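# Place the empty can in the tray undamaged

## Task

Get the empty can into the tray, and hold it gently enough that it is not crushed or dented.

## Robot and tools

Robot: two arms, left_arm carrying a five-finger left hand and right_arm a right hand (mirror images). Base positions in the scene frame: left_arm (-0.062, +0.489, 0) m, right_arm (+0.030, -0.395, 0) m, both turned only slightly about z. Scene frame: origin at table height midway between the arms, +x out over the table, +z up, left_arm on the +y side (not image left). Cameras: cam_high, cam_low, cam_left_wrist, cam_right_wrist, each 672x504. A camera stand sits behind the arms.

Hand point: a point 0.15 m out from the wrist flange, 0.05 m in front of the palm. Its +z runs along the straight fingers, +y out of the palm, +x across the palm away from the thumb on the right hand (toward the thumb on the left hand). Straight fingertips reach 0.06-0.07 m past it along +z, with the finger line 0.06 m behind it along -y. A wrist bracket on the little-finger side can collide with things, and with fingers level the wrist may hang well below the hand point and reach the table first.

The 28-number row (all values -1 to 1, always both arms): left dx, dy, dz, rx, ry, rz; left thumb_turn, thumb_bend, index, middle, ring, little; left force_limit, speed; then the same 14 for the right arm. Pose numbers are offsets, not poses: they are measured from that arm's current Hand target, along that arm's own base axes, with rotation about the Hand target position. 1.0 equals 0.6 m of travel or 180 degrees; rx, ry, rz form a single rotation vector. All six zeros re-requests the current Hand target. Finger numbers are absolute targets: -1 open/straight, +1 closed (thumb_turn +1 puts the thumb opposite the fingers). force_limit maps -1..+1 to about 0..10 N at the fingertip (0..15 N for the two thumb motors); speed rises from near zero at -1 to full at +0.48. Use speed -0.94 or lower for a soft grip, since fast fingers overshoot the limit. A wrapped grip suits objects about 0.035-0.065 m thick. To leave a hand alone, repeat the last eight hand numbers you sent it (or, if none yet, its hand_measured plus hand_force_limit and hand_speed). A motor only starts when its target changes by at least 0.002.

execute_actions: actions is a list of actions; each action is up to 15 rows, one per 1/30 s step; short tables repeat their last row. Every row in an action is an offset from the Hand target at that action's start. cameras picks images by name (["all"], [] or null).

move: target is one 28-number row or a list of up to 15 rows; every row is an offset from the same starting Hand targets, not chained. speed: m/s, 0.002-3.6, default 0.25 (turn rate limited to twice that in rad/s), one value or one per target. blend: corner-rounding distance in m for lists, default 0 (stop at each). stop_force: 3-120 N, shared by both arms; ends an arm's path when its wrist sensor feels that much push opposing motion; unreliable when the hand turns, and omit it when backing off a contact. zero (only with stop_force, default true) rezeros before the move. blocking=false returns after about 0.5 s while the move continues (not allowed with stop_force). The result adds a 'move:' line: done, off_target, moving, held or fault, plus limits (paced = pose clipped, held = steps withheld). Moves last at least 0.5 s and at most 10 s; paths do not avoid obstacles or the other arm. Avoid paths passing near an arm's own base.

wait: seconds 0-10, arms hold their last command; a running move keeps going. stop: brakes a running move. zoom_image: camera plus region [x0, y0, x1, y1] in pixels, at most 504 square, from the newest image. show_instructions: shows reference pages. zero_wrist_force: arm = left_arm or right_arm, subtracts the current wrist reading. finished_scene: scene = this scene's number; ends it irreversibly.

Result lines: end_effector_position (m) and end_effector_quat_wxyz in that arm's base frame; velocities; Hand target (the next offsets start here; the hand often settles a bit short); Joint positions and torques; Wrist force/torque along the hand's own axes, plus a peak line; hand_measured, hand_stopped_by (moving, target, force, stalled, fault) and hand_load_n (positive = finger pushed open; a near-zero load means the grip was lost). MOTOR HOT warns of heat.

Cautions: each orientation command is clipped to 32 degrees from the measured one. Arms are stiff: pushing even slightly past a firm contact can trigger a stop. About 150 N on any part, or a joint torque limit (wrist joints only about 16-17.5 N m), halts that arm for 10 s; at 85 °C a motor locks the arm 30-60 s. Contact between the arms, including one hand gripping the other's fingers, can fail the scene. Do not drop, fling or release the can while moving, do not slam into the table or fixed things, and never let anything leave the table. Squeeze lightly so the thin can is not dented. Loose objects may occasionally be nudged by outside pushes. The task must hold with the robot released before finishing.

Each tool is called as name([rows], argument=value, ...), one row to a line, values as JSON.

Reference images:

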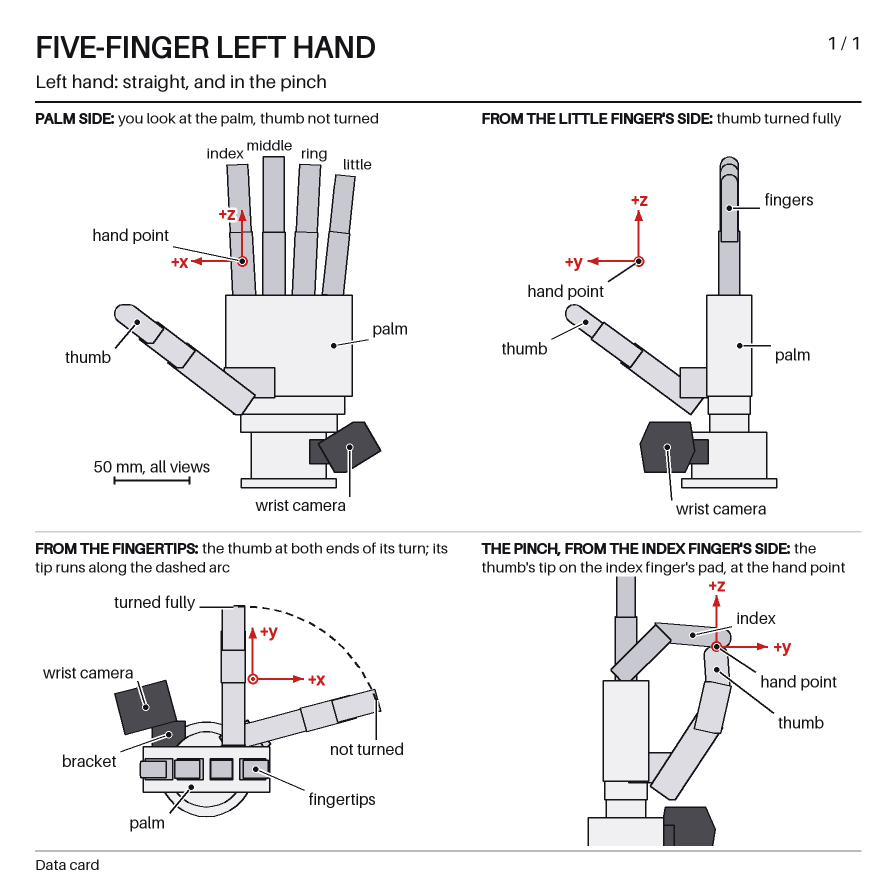

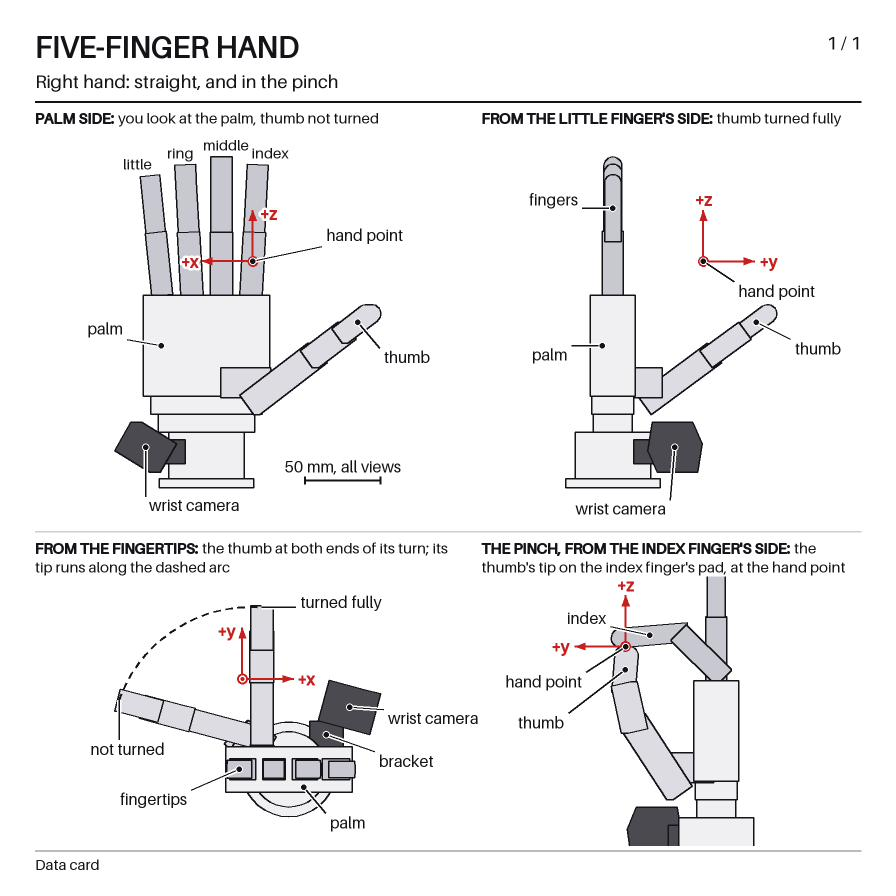

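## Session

execute_actions(actions=[])

Scene clock: 0.00 s.
left_arm: end_effector_position=(+0.7371, -0.1883, +0.1038) hand_measured=(-1.000, -1.000, -1.000, -1.000, -1.000, -1.000) hand_load_n=(+0.0, +0.0, +0.0, +0.0, +0.0, +0.0) hand_stopped_by=(target, target, target, target, target, target) hand_force_limit=0.00 hand_speed=-0.80 end_effector_quat_wxyz=(-0.076, +0.699, -0.511, +0.494) | right_arm: end_effector_position=(+0.2050, +0.2910, +0.2597) hand_measured=(-1.000, -1.000, -1.000, -1.000, -1.000, -1.000) hand_load_n=(+0.0, +0.0, +0.0, +0.0, +0.0, +0.0) hand_stopped_by=(target, target, target, target, target, target) hand_force_limit=0.00 hand_speed=-0.80 end_effector_quat_wxyz=(+0.055, -0.096, +0.991, +0.074)
Joint positions: left_arm=[3.31 -2.262 -1.307 2.942 -1.022 2.715] | right_arm=[0.29 -1.752 1.94 1.246 1.448 -1.464]
Joint velocities: within noise
Joint torques (N m): no reading
Motor temperatures (°C): left_arm=[32 30 34 41 39 43] | right_arm=[31 33 34 35 40 40]
Wrist force (N): no reading
Wrist torque (N m): no reading
Wrist force, peak (N): no reading
Hand target: left_arm +0.7371, -0.1883, +0.1038; -0.076, +0.699, -0.511, +0.494 | right_arm +0.2050, +0.2910, +0.2597; +0.055, -0.096, +0.991, +0.074

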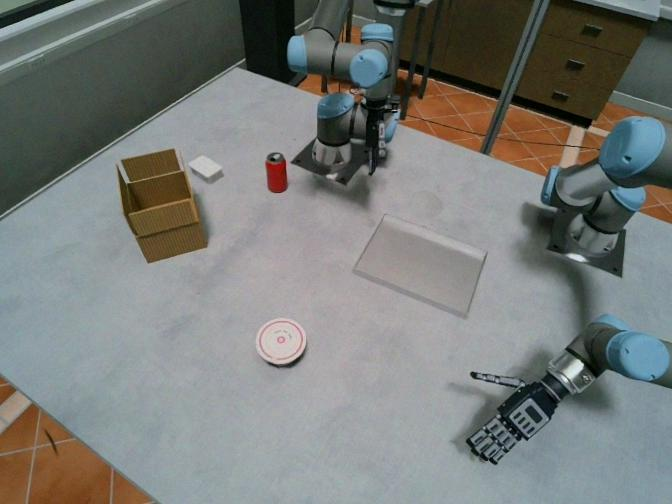

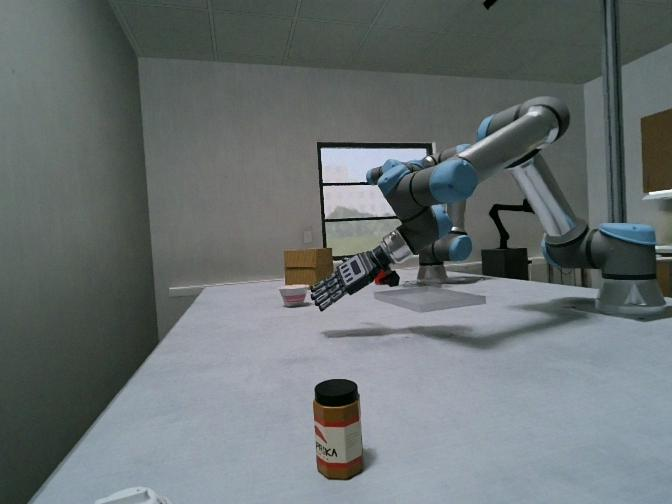

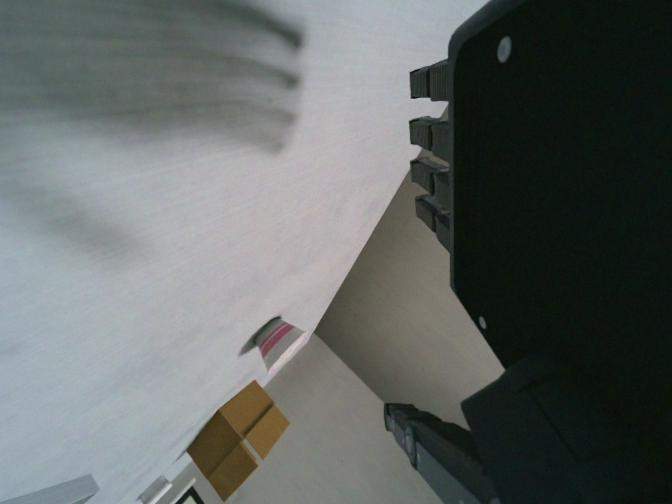

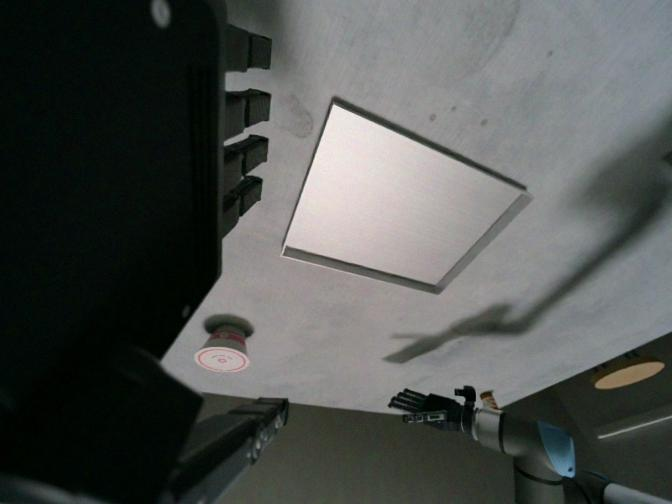

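move(target=[0,0,0,0,0,0,-1,-1,-1,-1,-1,-1,0,-0.8, 0.05,-0.435,-0.09,-0.2595,-0.2459,-0.5337,-0.6,-1,-1,-1,-1,-1,-0.5,0], speed=0.3, cameras=["all"])

zoom_image(camera="cam_high", region=[230, 100, 400, 230])

Scene clock: 11.97 s.
left_arm: end_effector_position=(+0.7371, -0.1883, +0.1038) hand_measured=(-1.000, -1.000, -1.000, -1.000, -1.000, -1.000) hand_load_n=(+0.0, +0.0, +0.0, +0.0, +0.0, +0.0) hand_stopped_by=(target, target, target, target, target, target) hand_force_limit=0.00 hand_speed=-0.80 end_effector_quat_wxyz=(-0.076, +0.699, -0.511, +0.494) | right_arm: end_effector_position=(+0.2349, +0.0299, +0.2058) hand_measured=(-0.600, -1.000, -1.000, -1.000, -1.000, -1.000) hand_load_n=(+0.0, +0.0, +0.0, +0.0, +0.0, +0.0) hand_stopped_by=(target, target, target, target, target, target) hand_force_limit=-0.50 hand_speed=0.00 end_effector_quat_wxyz=(+0.370, +0.603, +0.602, -0.370)
Joint positions: left_arm=[3.31 -2.262 -1.307 2.942 -1.022 2.715] | right_arm=[0.56 -1.189 2.223 1.344 2.426 0.946]
Joint torques (N m): left_arm=[1.79 44.41 17.8 -0.19 0.46 -0.4] | right_arm=[10.02 -18.1 -20.72 0.09 -1.51 0.74]
Wrist force (N): left_arm=[-0.3 0.0 -0.1] | right_arm=[1.5 0.2 -0.3]
Wrist torque (N m): left_arm=[0.00 0.05 -0.02] | right_arm=[0.02 -0.09 0.02]
Wrist force, peak (N): left_arm=[-0.6 -0.7 -0.1] | right_arm=[1.7 0.5 0.1]
Hand target: left_arm +0.7371, -0.1883, +0.1038; -0.076, +0.699, -0.511, +0.494 | right_arm +0.2350, +0.0300, +0.2057; +0.370, +0.603, +0.602, -0.370
Off the commanded pose: left_arm 0.000 m, 0 deg | right_arm 0.000 m, 0 deg.
move: done

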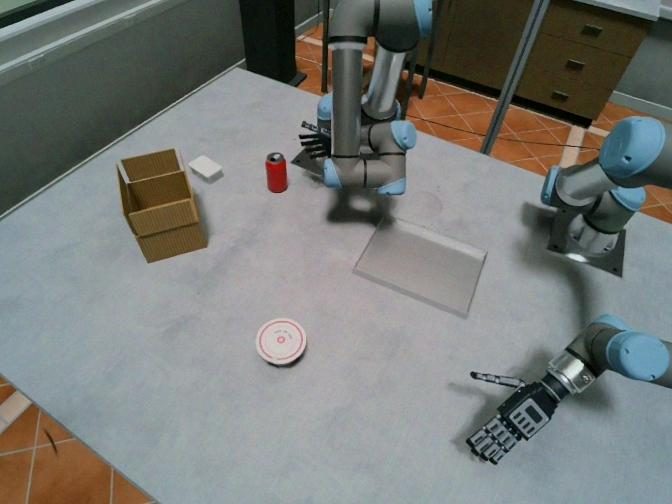

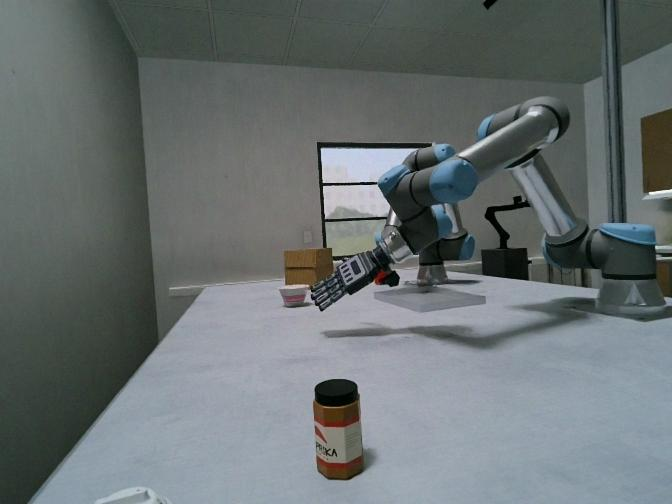

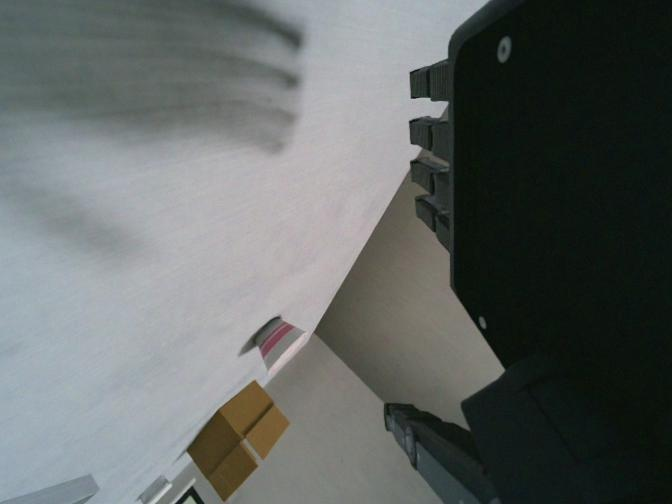

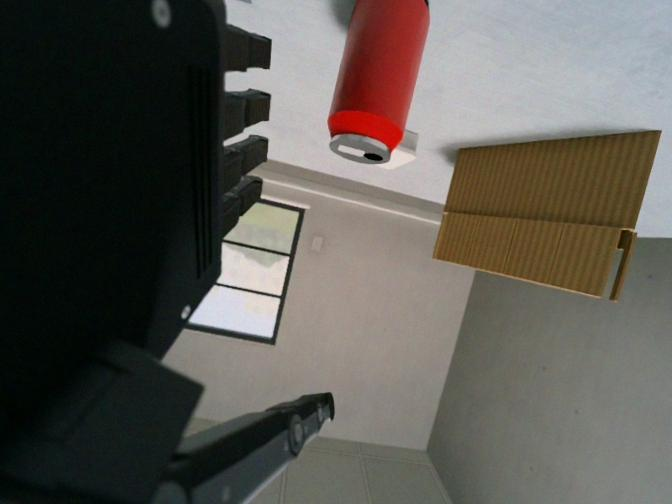

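Scaled by 2.965.

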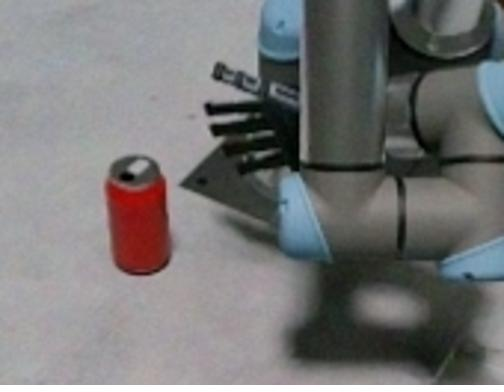

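move(target=[0,0,0,0,0,0,-1,-1,-1,-1,-1,-1,0,-0.8, 0.0167,-0.02,-0.125,0,0,0,-0.6,-1,-1,-1,-1,-1,-0.5,0], speed=0.15, cameras=["cam_high","cam_low","cam_right_wrist"])

zoom_image(camera="cam_right_wrist", region=[220, 0, 440, 240])

zoom_image(camera="cam_high", region=[230, 100, 400, 230])

Scene clock: 14.43 s.
left_arm: end_effector_position=(+0.7371, -0.1883, +0.1038) hand_measured=(-1.000, -1.000, -1.000, -1.000, -1.000, -1.000) hand_load_n=(-0.5, +0.0, +0.0, +0.0, +0.0, +0.0) hand_stopped_by=(target, target, target, target, target, target) hand_force_limit=0.00 hand_speed=-0.80 end_effector_quat_wxyz=(-0.076, +0.699, -0.511, +0.494) | right_arm: end_effector_position=(+0.2450, +0.0179, +0.1308) hand_measured=(-0.600, -1.000, -1.000, -1.000, -1.000, -1.000) hand_load_n=(+0.0, +0.0, +0.0, +0.0, +0.0, +0.0) hand_stopped_by=(target, target, target, target, target, target) hand_force_limit=-0.50 hand_speed=0.00 end_effector_quat_wxyz=(+0.370, +0.603, +0.602, -0.370)
Joint positions: left_arm=[3.31 -2.262 -1.307 2.942 -1.022 2.715] | right_arm=[0.506 -0.996 2.238 1.09 2.464 0.887]
Joint torques (N m): left_arm=[1.08 44.22 18.52 -0.28 0.58 -0.34] | right_arm=[16.86 -19.13 -16.58 1.09 -1.96 0.13]
Wrist force (N): left_arm=[-0.1 0.1 -0.2] | right_arm=[1.6 -0.1 -0.5]
Wrist torque (N m): left_arm=[0.03 0.01 -0.01] | right_arm=[-0.02 -0.11 0.12]
Wrist force, peak (N): left_arm=[0.0 -0.7 -0.4] | right_arm=[2.7 -0.2 0.2]
Hand target: left_arm +0.7371, -0.1883, +0.1038; -0.076, +0.699, -0.511, +0.494 | right_arm +0.2450, +0.0180, +0.1307; +0.370, +0.603, +0.602, -0.370
Off the commanded pose: left_arm 0.000 m, 0 deg | right_arm 0.000 m, 0 deg.
move: done
Images, in order (width x height): cam_high 672x504, cam_low 672x504, cam_right_wrist 672x504.

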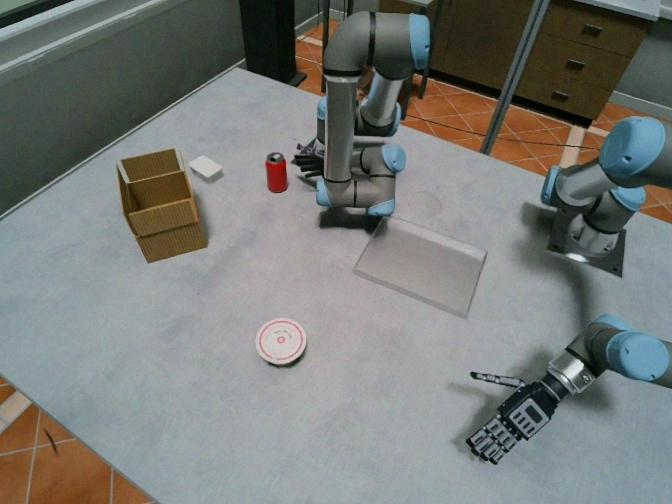

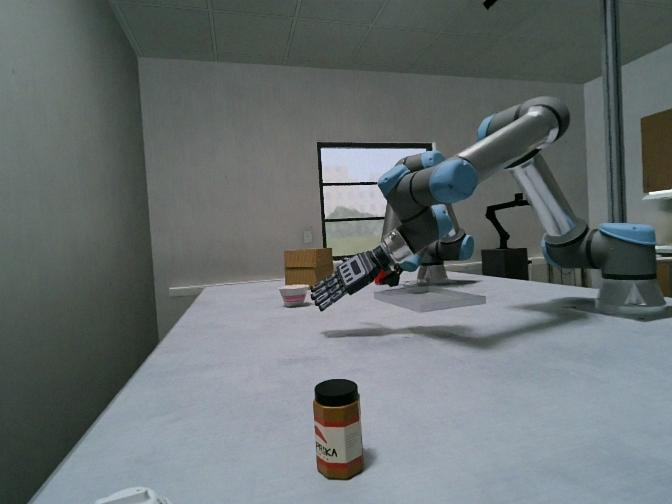

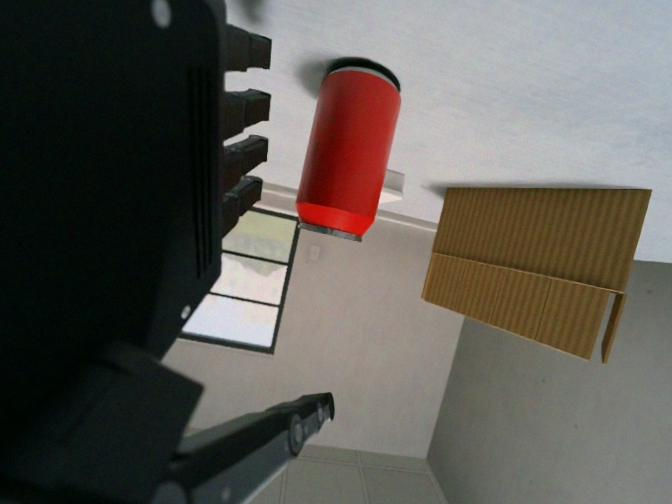

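Scaled by 2.100.

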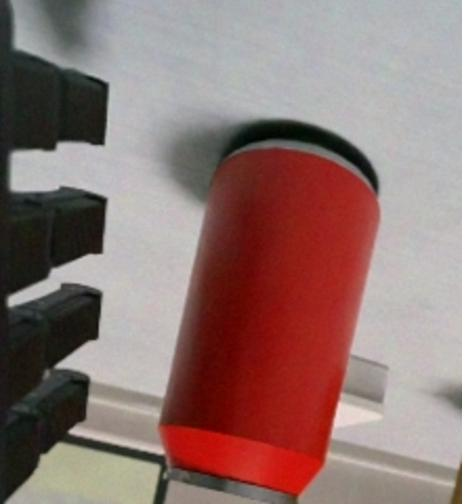

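Scaled by 2.965.

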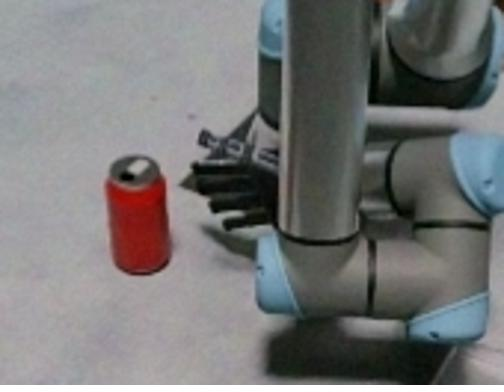

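move([
  [0,0,0,0,0,0,-1,-1,-1,-1,-1,-1,0,-0.8, 0.0108,-0.01,-0.0412,0,0,0,-0.6,-1,-1,-1,-1,-1,-0.5,0],
  [0,0,0,0,0,0,-1,-1,-1,-1,-1,-1,0,-0.8, 0.0108,-0.08,-0.0412,0,0,0,-0.6,-1,-1,-1,-1,-1,-0.5,0],
], speed=0.08, blend=[0.005,0], cameras=["cam_high","cam_low","cam_right_wrist"])

zoom_image(camera="cam_right_wrist", region=[220, 0, 440, 300])

zoom_image(camera="cam_high", region=[230, 100, 400, 230])

Scene clock: 17.63 s.
left_arm: end_effector_position=(+0.7371, -0.1883, +0.1038) hand_measured=(-1.000, -1.000, -1.000, -1.000, -1.000, -1.000) hand_load_n=(+0.0, +0.0, +0.0, +0.0, +0.0, +0.0) hand_stopped_by=(target, target, target, target, target, target) hand_force_limit=0.00 hand_speed=-0.80 end_effector_quat_wxyz=(-0.076, +0.699, -0.511, +0.494) | right_arm: end_effector_position=(+0.2514, -0.0300, +0.1060) hand_measured=(-0.600, -1.000, -1.000, -1.000, -1.000, -1.000) hand_load_n=(+0.0, +0.0, +0.0, +0.0, +0.0, +0.0) hand_stopped_by=(target, target, target, target, target, target) hand_force_limit=-0.50 hand_speed=0.00 end_effector_quat_wxyz=(+0.370, +0.603, +0.602, -0.370)
Joint positions: left_arm=[3.31 -2.262 -1.307 2.942 -1.022 2.715] | right_arm=[0.332 -0.99 2.305 0.826 2.572 0.651]
Joint torques (N m): left_arm=[1.44 44.72 18.58 -0.19 0.53 -0.33] | right_arm=[3.34 -18.88 -14.93 2.41 -0.67 -0.7]
Wrist force (N): left_arm=[-0.2 -0.3 -0.1] | right_arm=[1.4 -0.2 -0.3]
Wrist torque (N m): left_arm=[-0.03 0.04 -0.01] | right_arm=[-0.09 -0.08 0.11]
Wrist force, peak (N): left_arm=[0.0 0.6 -0.6] | right_arm=[2.3 0.1 -0.5]
Hand target: left_arm +0.7371, -0.1883, +0.1038; -0.076, +0.699, -0.511, +0.494 | right_arm +0.2515, -0.0300, +0.1060; +0.370, +0.603, +0.602, -0.370
Off the commanded pose: left_arm 0.000 m, 0 deg | right_arm 0.000 m, 0 deg.
move: done
Images, in order (width x height): cam_high 672x504, cam_low 672x504, cam_right_wrist 672x504.

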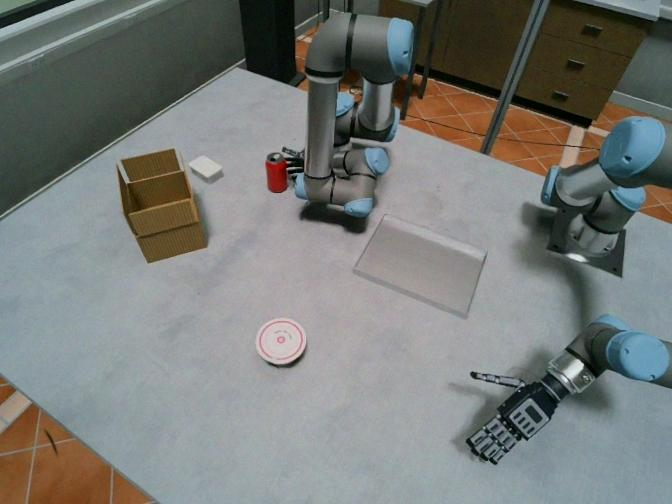

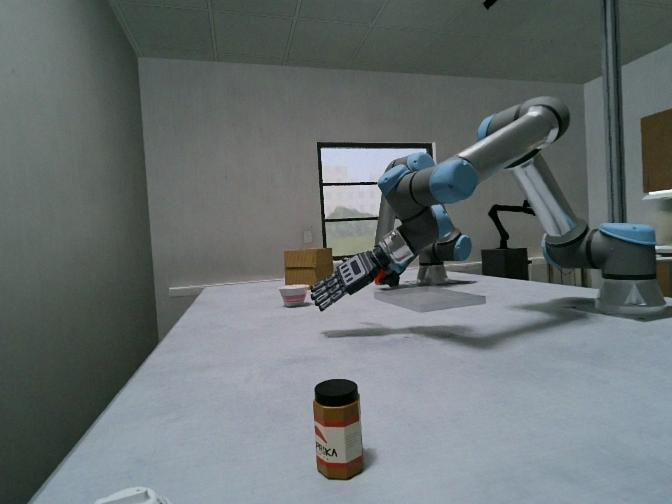

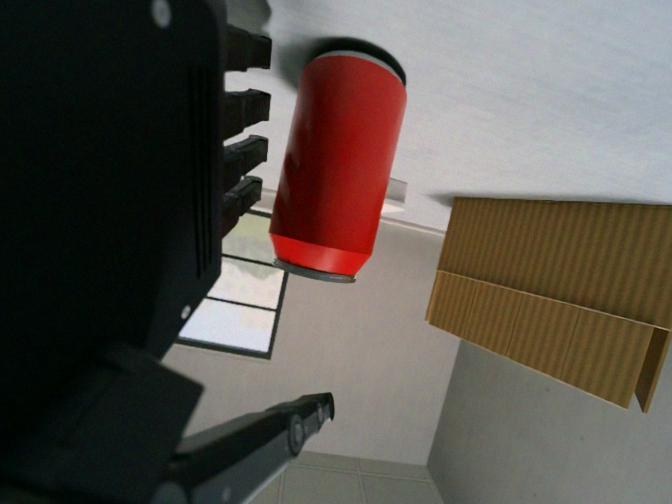

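Scaled by 1.680.

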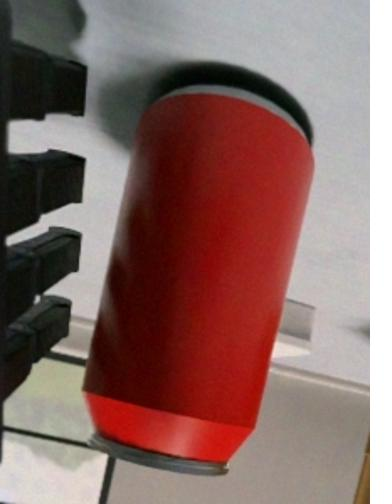

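Scaled by 2.965.

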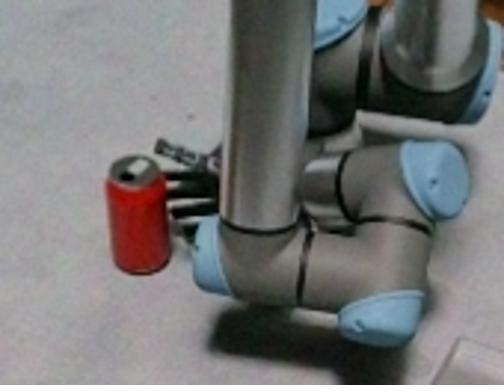

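move(target=[0,0,0,0,0,0,-1,-1,-1,-1,-1,-1,0,-0.8, 0.0047,-0.0548,-0.0118,-0.0665,-0.0058,0.0554,-0.6,-1,-1,-1,-1,-1,-0.5,0], speed=0.06, cameras=["cam_high","cam_low","cam_right_wrist"])

zoom_image(camera="cam_high", region=[250, 130, 350, 220])

zoom_image(camera="cam_low", region=[350, 220, 480, 310])

Scene clock: 21.43 s.
left_arm: end_effector_position=(+0.7371, -0.1883, +0.1038) hand_measured=(-1.000, -1.000, -1.000, -1.000, -1.000, -1.000) hand_load_n=(-0.5, +0.0, +0.0, +0.0, +0.0, +0.0) hand_stopped_by=(target, target, target, target, target, target) hand_force_limit=0.00 hand_speed=-0.80 end_effector_quat_wxyz=(-0.076, +0.699, -0.511, +0.494) | right_arm: end_effector_position=(+0.2543, -0.0629, +0.0990) hand_measured=(-0.600, -1.000, -1.000, -1.000, -1.000, -1.000) hand_load_n=(+0.0, -0.5, +0.0, +0.0, +0.0, +0.0) hand_stopped_by=(target, target, target, target, target, target) hand_force_limit=-0.50 hand_speed=0.00 end_effector_quat_wxyz=(+0.467, +0.510, +0.607, -0.391)
Joint positions: left_arm=[3.31 -2.262 -1.307 2.942 -1.022 2.715] | right_arm=[0.231 -0.934 2.423 0.29 2.874 0.217]
Joint torques (N m): left_arm=[0.83 45.06 18.31 -0.27 0.49 -0.4] | right_arm=[-3.03 -17.01 4.42 5.01 -1.05 1.2]
Wrist force (N): left_arm=[-0.3 -0.1 -0.1] | right_arm=[1.2 -0.3 -0.7]
Wrist torque (N m): left_arm=[-0.01 0.05 -0.01] | right_arm=[-0.07 -0.03 0.09]
Wrist force, peak (N): left_arm=[-0.1 -0.1 -0.9] | right_arm=[1.6 0.2 -0.6]
Hand target: left_arm +0.7371, -0.1883, +0.1038; -0.076, +0.699, -0.511, +0.494 | right_arm +0.2543, -0.0629, +0.0989; +0.467, +0.510, +0.607, -0.391
Off the commanded pose: left_arm 0.000 m, 0 deg | right_arm 0.000 m, 0 deg.
move: done
Images, in order (width x height): cam_high 672x504, cam_low 672x504, cam_right_wrist 672x504.

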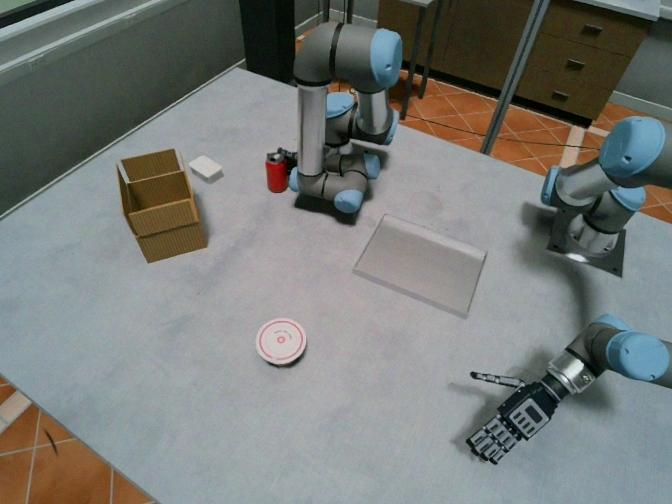

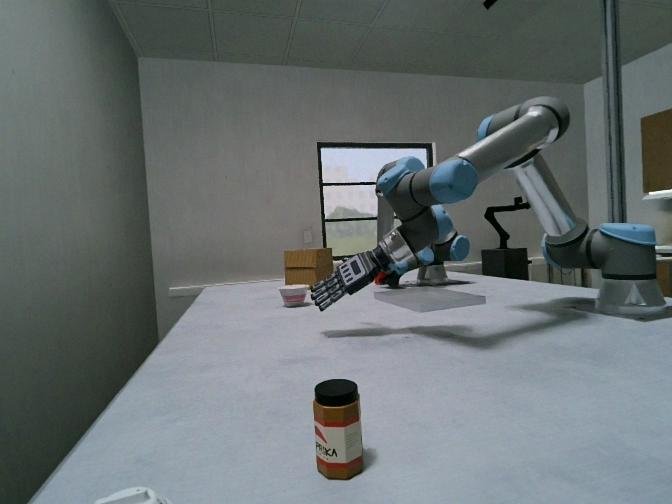

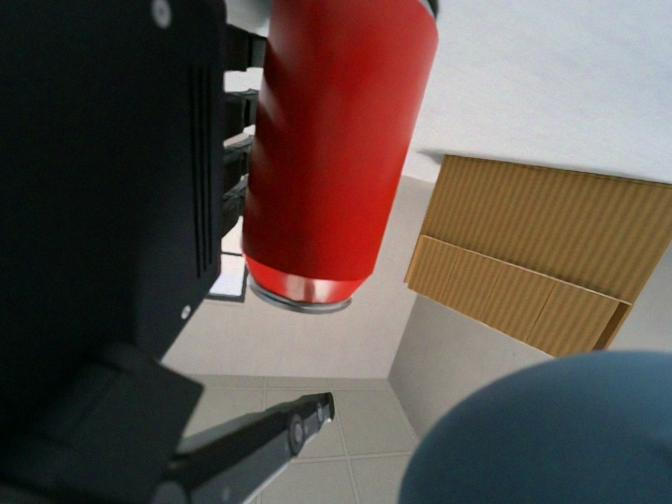

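Scaled by 5.040.

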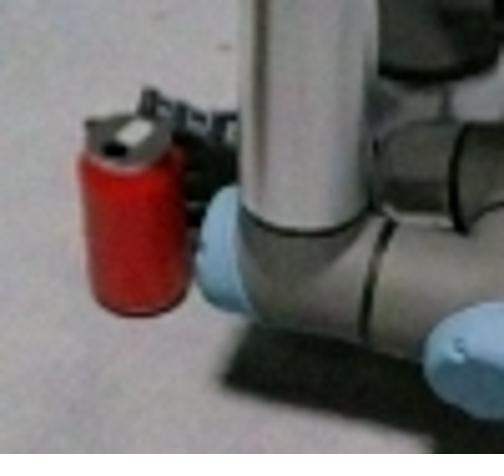

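Scaled by 3.877.

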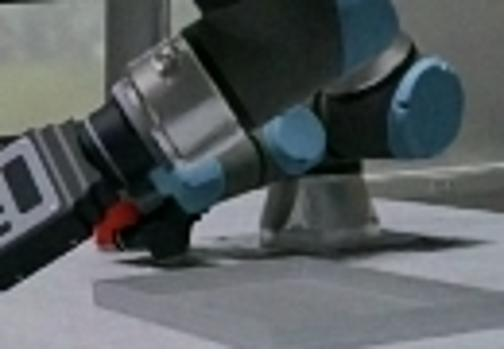

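move(target=[0,0,0,0,0,0,-1,-1,-1,-1,-1,-1,0,-0.8, 0,0,-0.019,0,0,0,-0.6,-1,-1,-1,-1,-1,-0.5,0], speed=0.02, stop_force=4)

execute_actions([
  [[0,0,0,0,0,0,-1,-1,-1,-1,-1,-1,0,-0.8, 0,0,0,0,0,0,1,-1,-1,-1,-1,-1,-0.8,-0.4]],
], cameras=["cam_high","cam_low","cam_right_wrist"])

zoom_image(camera="cam_high", region=[250, 130, 350, 220])

Scene clock: 25.37 s.
left_arm: end_effector_position=(+0.7371, -0.1883, +0.1038) hand_measured=(-1.000, -1.000, -1.000, -1.000, -1.000, -1.000) hand_load_n=(+0.0, +0.0, +0.0, +0.0, +0.0, +0.0) hand_stopped_by=(target, target, target, target, target, target) hand_force_limit=0.00 hand_speed=-0.80 end_effector_quat_wxyz=(-0.076, +0.699, -0.511, +0.494) | right_arm: end_effector_position=(+0.2543, -0.0629, +0.0887) hand_measured=(-0.600, -1.000, -1.000, -1.000, -1.000, -1.000) hand_load_n=(+0.0, +0.0, +0.0, +0.0, +0.0, +0.0) hand_stopped_by=(target, target, target, target, target, target) hand_force_limit=-0.50 hand_speed=0.00 end_effector_quat_wxyz=(+0.466, +0.510, +0.607, -0.391)
Joint positions: left_arm=[3.31 -2.262 -1.307 2.942 -1.022 2.715] | right_arm=[0.231 -0.897 2.418 0.259 2.874 0.217]
Joint torques (N m): left_arm=[1.7 45.36 19.09 -0.44 0.47 -0.39] | right_arm=[14.5 -17.58 13.94 0.19 -1.04 0.41]
Wrist force (N): left_arm=[-0.2 -0.1 -0.3] | right_arm=[-1.9 -0.7 -1.2]
Wrist torque (N m): left_arm=[0.00 0.02 -0.01] | right_arm=[0.00 -0.21 -0.14]
Wrist force, peak (N): left_arm=[-0.3 -0.5 -0.5] | right_arm=[-5.6 -1.0 -7.4]
Hand target: left_arm +0.7371, -0.1883, +0.1038; -0.076, +0.699, -0.511, +0.494 | right_arm +0.2543, -0.0629, +0.0887; +0.466, +0.510, +0.607, -0.391 (not the last commanded pose)
Off the commanded pose: left_arm 0.000 m, 0 deg | right_arm 0.001 m, 0 deg.
move: contact (right_arm)

Scene clock: 27.03 s.
left_arm: end_effector_position=(+0.7371, -0.1883, +0.1038) hand_measured=(-1.000, -1.000, -1.000, -1.000, -1.000, -1.000) hand_load_n=(-0.5, +0.0, +0.0, +0.0, +0.0, +0.0) hand_stopped_by=(target, target, target, target, target, target) hand_force_limit=0.00 hand_speed=-0.80 end_effector_quat_wxyz=(-0.076, +0.699, -0.511, +0.494) | right_arm: end_effector_position=(+0.2543, -0.0629, +0.0887) hand_measured=(+1.000, -1.000, -1.000, -1.000, -1.000, -1.000) hand_load_n=(+0.0, +0.0, +0.0, +0.0, +0.0, +0.0) hand_stopped_by=(target, target, target, target, target, target) hand_force_limit=-0.80 hand_speed=-0.40 end_effector_quat_wxyz=(+0.466, +0.510, +0.607, -0.391)
Joint positions: left_arm=[3.31 -2.262 -1.307 2.942 -1.022 2.715] | right_arm=[0.231 -0.897 2.418 0.259 2.874 0.217]
Joint torques (N m): left_arm=[1.36 45.51 19.14 -0.2 0.47 -0.47] | right_arm=[14.33 -16.13 11.09 -0.05 -0.81 0.16]
Wrist force (N): left_arm=[-0.3 -0.2 -0.4] | right_arm=[-2.5 -0.6 -1.1]
Wrist torque (N m): left_arm=[0.00 0.04 -0.01] | right_arm=[-0.02 -0.26 -0.16]
Wrist force, peak (N): left_arm=[-0.3 -0.4 -0.7] | right_arm=[-3.3 -0.5 -1.6]
Hand target: left_arm +0.7371, -0.1883, +0.1038; -0.076, +0.699, -0.511, +0.494 | right_arm +0.2543, -0.0629, +0.0887; +0.466, +0.510, +0.607, -0.391
Off the commanded pose: left_arm 0.000 m, 0 deg | right_arm 0.000 m, 0 deg.
Images, in order (width x height): cam_high 672x504, cam_low 672x504, cam_right_wrist 672x504.

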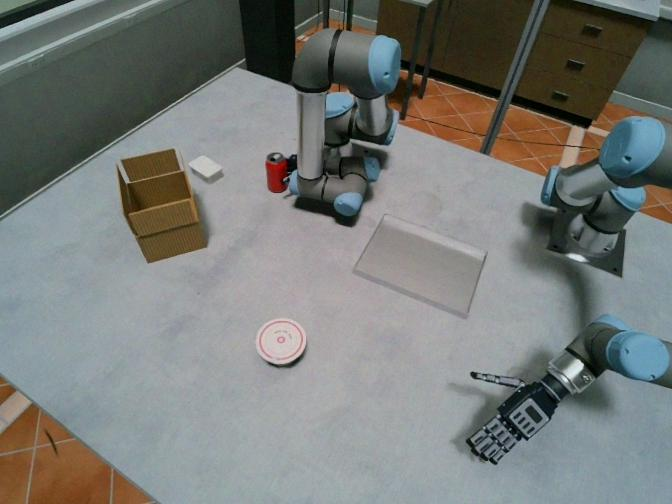

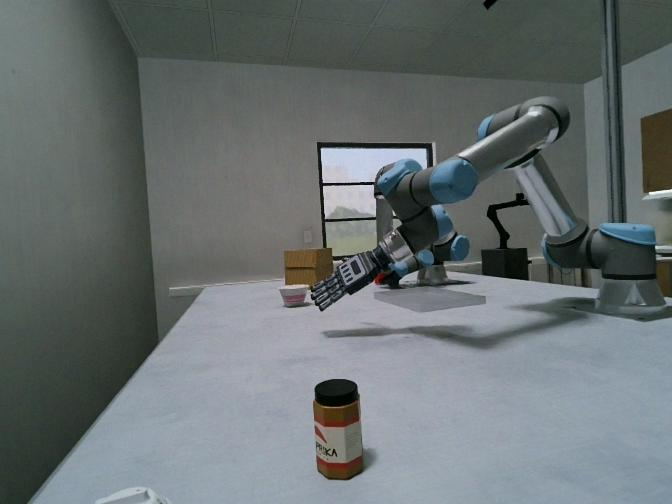

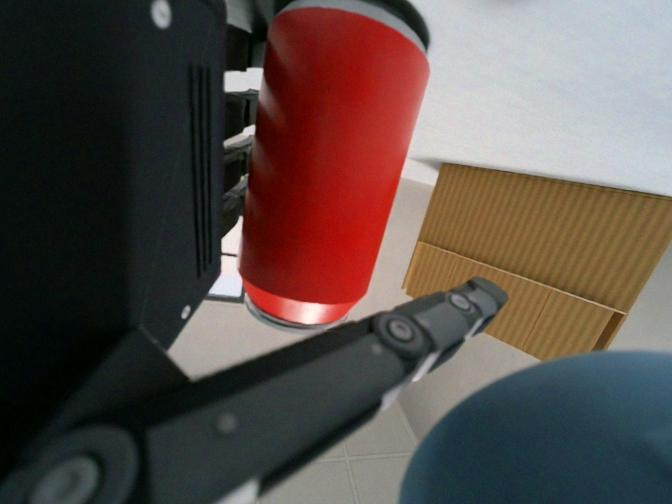

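Scaled by 5.040.

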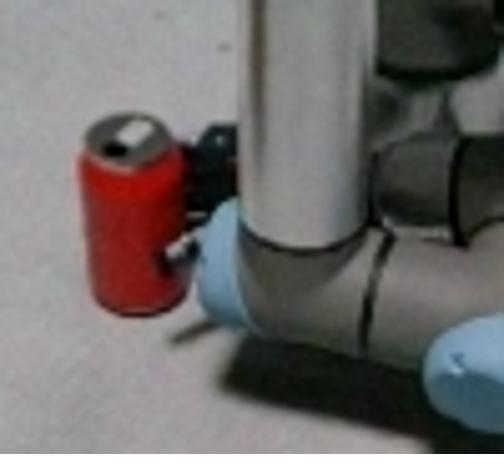

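move(target=[0,0,0,0,0,0,-1,-1,-1,-1,-1,-1,0,-0.8, 0,0,0.006,0,0,0,1,-1,-1,-1,-1,-1,-0.8,-0.4], speed=0.03)

execute_actions([
  [[0,0,0,0,0,0,-1,-1,-1,-1,-1,-1,0,-0.8, 0,0,0,0,0,0,1,-0.75,-0.5,-0.5,-0.65,-0.75,-0.86,-0.8]],
], cameras=["cam_right_wrist"])

Scene clock: 29.00 s.
left_arm: end_effector_position=(+0.7371, -0.1883, +0.1038) hand_measured=(-1.000, -1.000, -1.000, -1.000, -1.000, -1.000) hand_load_n=(-0.5, +0.0, +0.0, +0.0, +0.0, +0.0) hand_stopped_by=(target, target, target, target, target, target) hand_force_limit=0.00 hand_speed=-0.80 end_effector_quat_wxyz=(-0.076, +0.699, -0.511, +0.494) | right_arm: end_effector_position=(+0.2543, -0.0629, +0.0923) hand_measured=(+1.000, -1.000, -1.000, -1.000, -1.000, -1.000) hand_load_n=(-0.5, +0.0, +0.0, +0.0, +0.0, +0.0) hand_stopped_by=(target, target, target, target, target, target) hand_force_limit=-0.80 hand_speed=-0.40 end_effector_quat_wxyz=(+0.466, +0.510, +0.607, -0.391)
Joint positions: left_arm=[3.31 -2.262 -1.307 2.942 -1.022 2.715] | right_arm=[0.231 -0.91 2.42 0.27 2.874 0.217]
Joint torques (N m): left_arm=[1.67 45.73 19.36 -0.33 0.46 -0.54] | right_arm=[11.99 -19.48 11.4 2.68 -0.51 0.68]
Wrist force (N): left_arm=[0.0 -0.4 -0.3] | right_arm=[1.2 -0.2 -0.6]
Wrist torque (N m): left_arm=[-0.04 0.00 0.01] | right_arm=[-0.06 -0.04 0.09]
Wrist force, peak (N): left_arm=[-0.4 -0.6 -0.7] | right_arm=[-3.3 -0.5 -1.6]
Hand target: left_arm +0.7371, -0.1883, +0.1038; -0.076, +0.699, -0.511, +0.494 | right_arm +0.2543, -0.0629, +0.0923; +0.466, +0.510, +0.607, -0.391
Off the commanded pose: left_arm 0.000 m, 0 deg | right_arm 0.000 m, 0 deg.
move: done

Scene clock: 30.17 s.
left_arm: end_effector_position=(+0.7371, -0.1883, +0.1038) hand_measured=(-1.000, -1.000, -1.000, -1.000, -1.000, -1.000) hand_load_n=(+0.0, +0.0, +0.0, +0.0, +0.0, +0.0) hand_stopped_by=(target, target, target, target, target, target) hand_force_limit=0.00 hand_speed=-0.80 end_effector_quat_wxyz=(-0.076, +0.699, -0.511, +0.494) | right_arm: end_effector_position=(+0.2543, -0.0629, +0.0923) hand_measured=(+1.000, -0.750, -0.500, -0.500, -0.650, -0.750) hand_load_n=(-0.5, -0.5, +0.0, +0.0, +0.0, +0.0) hand_stopped_by=(target, target, target, target, target, target) hand_force_limit=-0.86 hand_speed=-0.80 end_effector_quat_wxyz=(+0.466, +0.510, +0.607, -0.391)
Joint positions: left_arm=[3.31 -2.262 -1.307 2.942 -1.022 2.715] | right_arm=[0.231 -0.91 2.42 0.27 2.874 0.217]
Joint torques (N m): left_arm=[1.77 45.78 18.98 -0.26 0.51 -0.47] | right_arm=[11.08 -17.39 -4.14 0.21 -0.5 0.93]
Wrist force (N): left_arm=[-0.2 -0.3 -0.2] | right_arm=[1.3 -0.2 -0.7]
Wrist torque (N m): left_arm=[-0.03 0.02 -0.01] | right_arm=[-0.05 -0.05 0.09]
Wrist force, peak (N): left_arm=[-0.6 -0.5 -0.4] | right_arm=[1.6 -0.4 -0.7]
Hand target: left_arm +0.7371, -0.1883, +0.1038; -0.076, +0.699, -0.511, +0.494 | right_arm +0.2543, -0.0629, +0.0923; +0.466, +0.510, +0.607, -0.391
Off the commanded pose: left_arm 0.000 m, 0 deg | right_arm 0.000 m, 0 deg.
Images, in order (width x height): cam_right_wrist 672x504.

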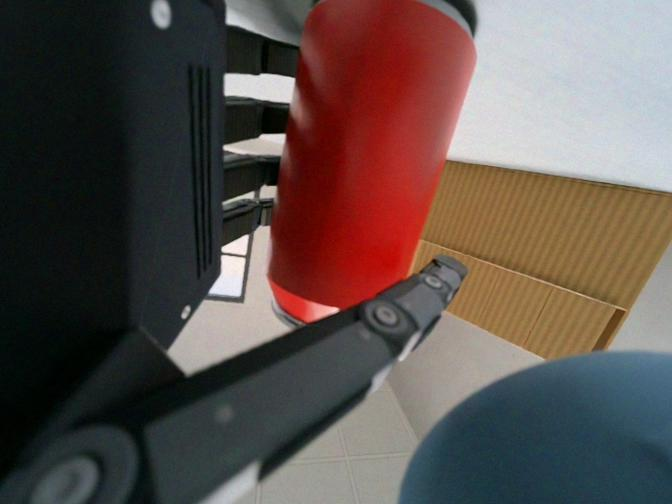

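move(target=[0,0,0,0,0,0,-1,-1,-1,-1,-1,-1,0,-0.8, 0,0,-0.0055,0,0,0,1,-0.75,-0.5,-0.5,-0.65,-0.75,-0.86,-0.8], speed=0.02)

execute_actions([
  [[0,0,0,0,0,0,-1,-1,-1,-1,-1,-1,0,-0.8, 0,0,0,0,0,0,1,-0.75,-0.25,-0.3,-0.55,-0.7,-0.9,-0.92]],
], cameras=["cam_right_wrist","cam_high"])

zoom_image(camera="cam_high", region=[250, 130, 350, 220])

Scene clock: 31.60 s.
left_arm: end_effector_position=(+0.7371, -0.1883, +0.1038) hand_measured=(-1.000, -1.000, -1.000, -1.000, -1.000, -1.000) hand_load_n=(+0.0, -0.5, +0.0, +0.0, +0.0, +0.0) hand_stopped_by=(target, target, target, target, target, target) hand_force_limit=0.00 hand_speed=-0.80 end_effector_quat_wxyz=(-0.076, +0.699, -0.511, +0.494) | right_arm: end_effector_position=(+0.2543, -0.0629, +0.0889) hand_measured=(+1.000, -0.750, -0.500, -0.500, -0.650, -0.750) hand_load_n=(+0.0, +0.0, +0.0, +0.0, +0.0, +0.0) hand_stopped_by=(target, target, target, target, target, target) hand_force_limit=-0.86 hand_speed=-0.80 end_effector_quat_wxyz=(+0.467, +0.510, +0.607, -0.391)
Joint positions: left_arm=[3.31 -2.262 -1.307 2.942 -1.022 2.715] | right_arm=[0.231 -0.898 2.418 0.259 2.874 0.217]
Joint torques (N m): left_arm=[1.32 46.11 19.17 -0.32 0.46 -0.55] | right_arm=[12.92 -28.25 -9.97 1.9 -0.58 -0.36]
Wrist force (N): left_arm=[0.1 -0.2 -0.5] | right_arm=[1.3 -0.4 -0.7]
Wrist torque (N m): left_arm=[0.00 -0.02 0.01] | right_arm=[-0.07 -0.05 0.10]
Wrist force, peak (N): left_arm=[-0.2 -0.5 -0.5] | right_arm=[1.5 -0.2 -1.0]
Hand target: left_arm +0.7371, -0.1883, +0.1038; -0.076, +0.699, -0.511, +0.494 | right_arm +0.2543, -0.0629, +0.0890; +0.466, +0.510, +0.607, -0.391
Off the commanded pose: left_arm 0.000 m, 0 deg | right_arm 0.000 m, 0 deg.
move: done

Scene clock: 32.97 s.
left_arm: end_effector_position=(+0.7371, -0.1883, +0.1038) hand_measured=(-1.000, -1.000, -1.000, -1.000, -1.000, -1.000) hand_load_n=(-0.5, +0.0, +0.0, +0.0, +0.0, +0.0) hand_stopped_by=(target, target, target, target, target, target) hand_force_limit=0.00 hand_speed=-0.80 end_effector_quat_wxyz=(-0.076, +0.699, -0.511, +0.494) | right_arm: end_effector_position=(+0.2543, -0.0629, +0.0890) hand_measured=(+1.000, -0.750, -0.250, -0.300, -0.550, -0.700) hand_load_n=(+0.0, +1.0, +0.5, +0.0, +0.0, +0.0) hand_stopped_by=(target, target, target, target, target, target) hand_force_limit=-0.90 hand_speed=-0.92 end_effector_quat_wxyz=(+0.466, +0.510, +0.607, -0.391)
Joint positions: left_arm=[3.31 -2.262 -1.307 2.942 -1.022 2.715] | right_arm=[0.231 -0.898 2.418 0.26 2.874 0.217]
Joint torques (N m): left_arm=[1.41 45.82 19.21 -0.24 0.65 -0.52] | right_arm=[12.06 -30.86 6.98 4.56 -0.77 -0.84]
Wrist force (N): left_arm=[-0.2 -0.2 -0.5] | right_arm=[1.5 -0.3 -0.8]
Wrist torque (N m): left_arm=[-0.01 0.02 0.00] | right_arm=[-0.06 -0.06 0.10]
Wrist force, peak (N): left_arm=[-0.4 -0.3 -0.8] | right_arm=[1.6 -0.2 -0.8]
Hand target: left_arm +0.7371, -0.1883, +0.1038; -0.076, +0.699, -0.511, +0.494 | right_arm +0.2543, -0.0629, +0.0890; +0.466, +0.510, +0.607, -0.391
Off the commanded pose: left_arm 0.000 m, 0 deg | right_arm 0.000 m, 0 deg.
Images, in order (width x height): cam_high 672x504, cam_right_wrist 672x504.

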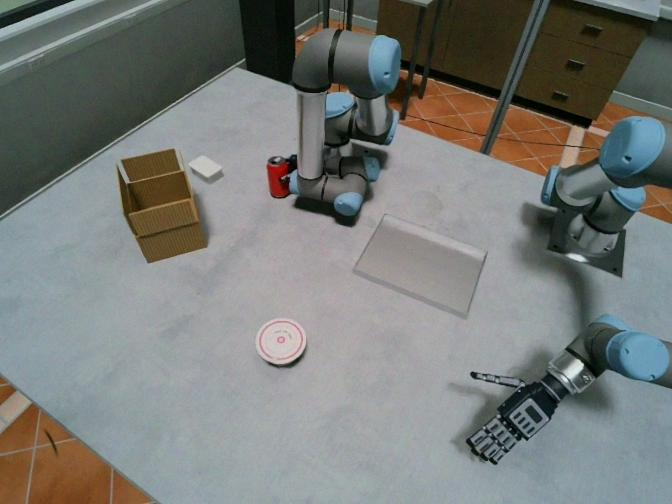

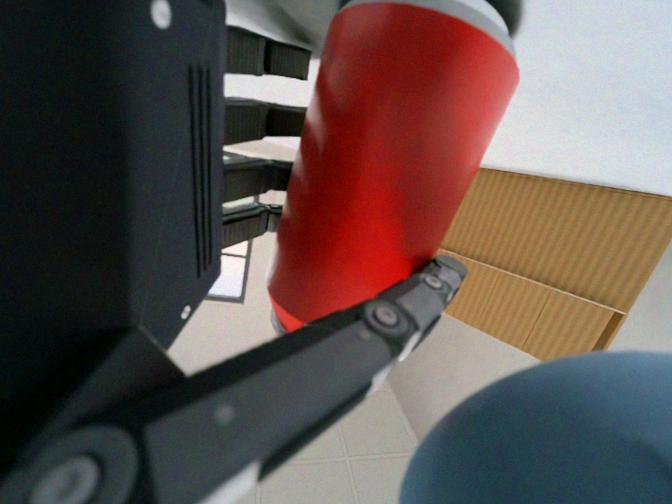

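Scaled by 5.040.

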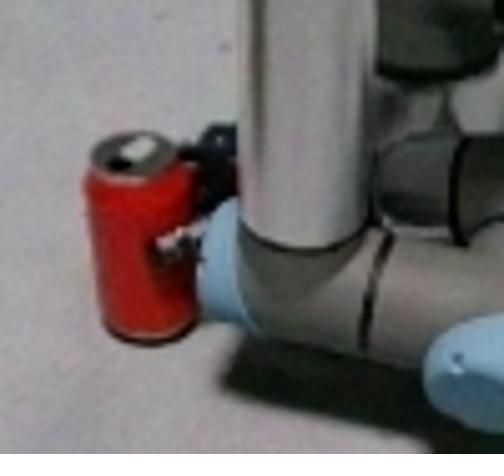

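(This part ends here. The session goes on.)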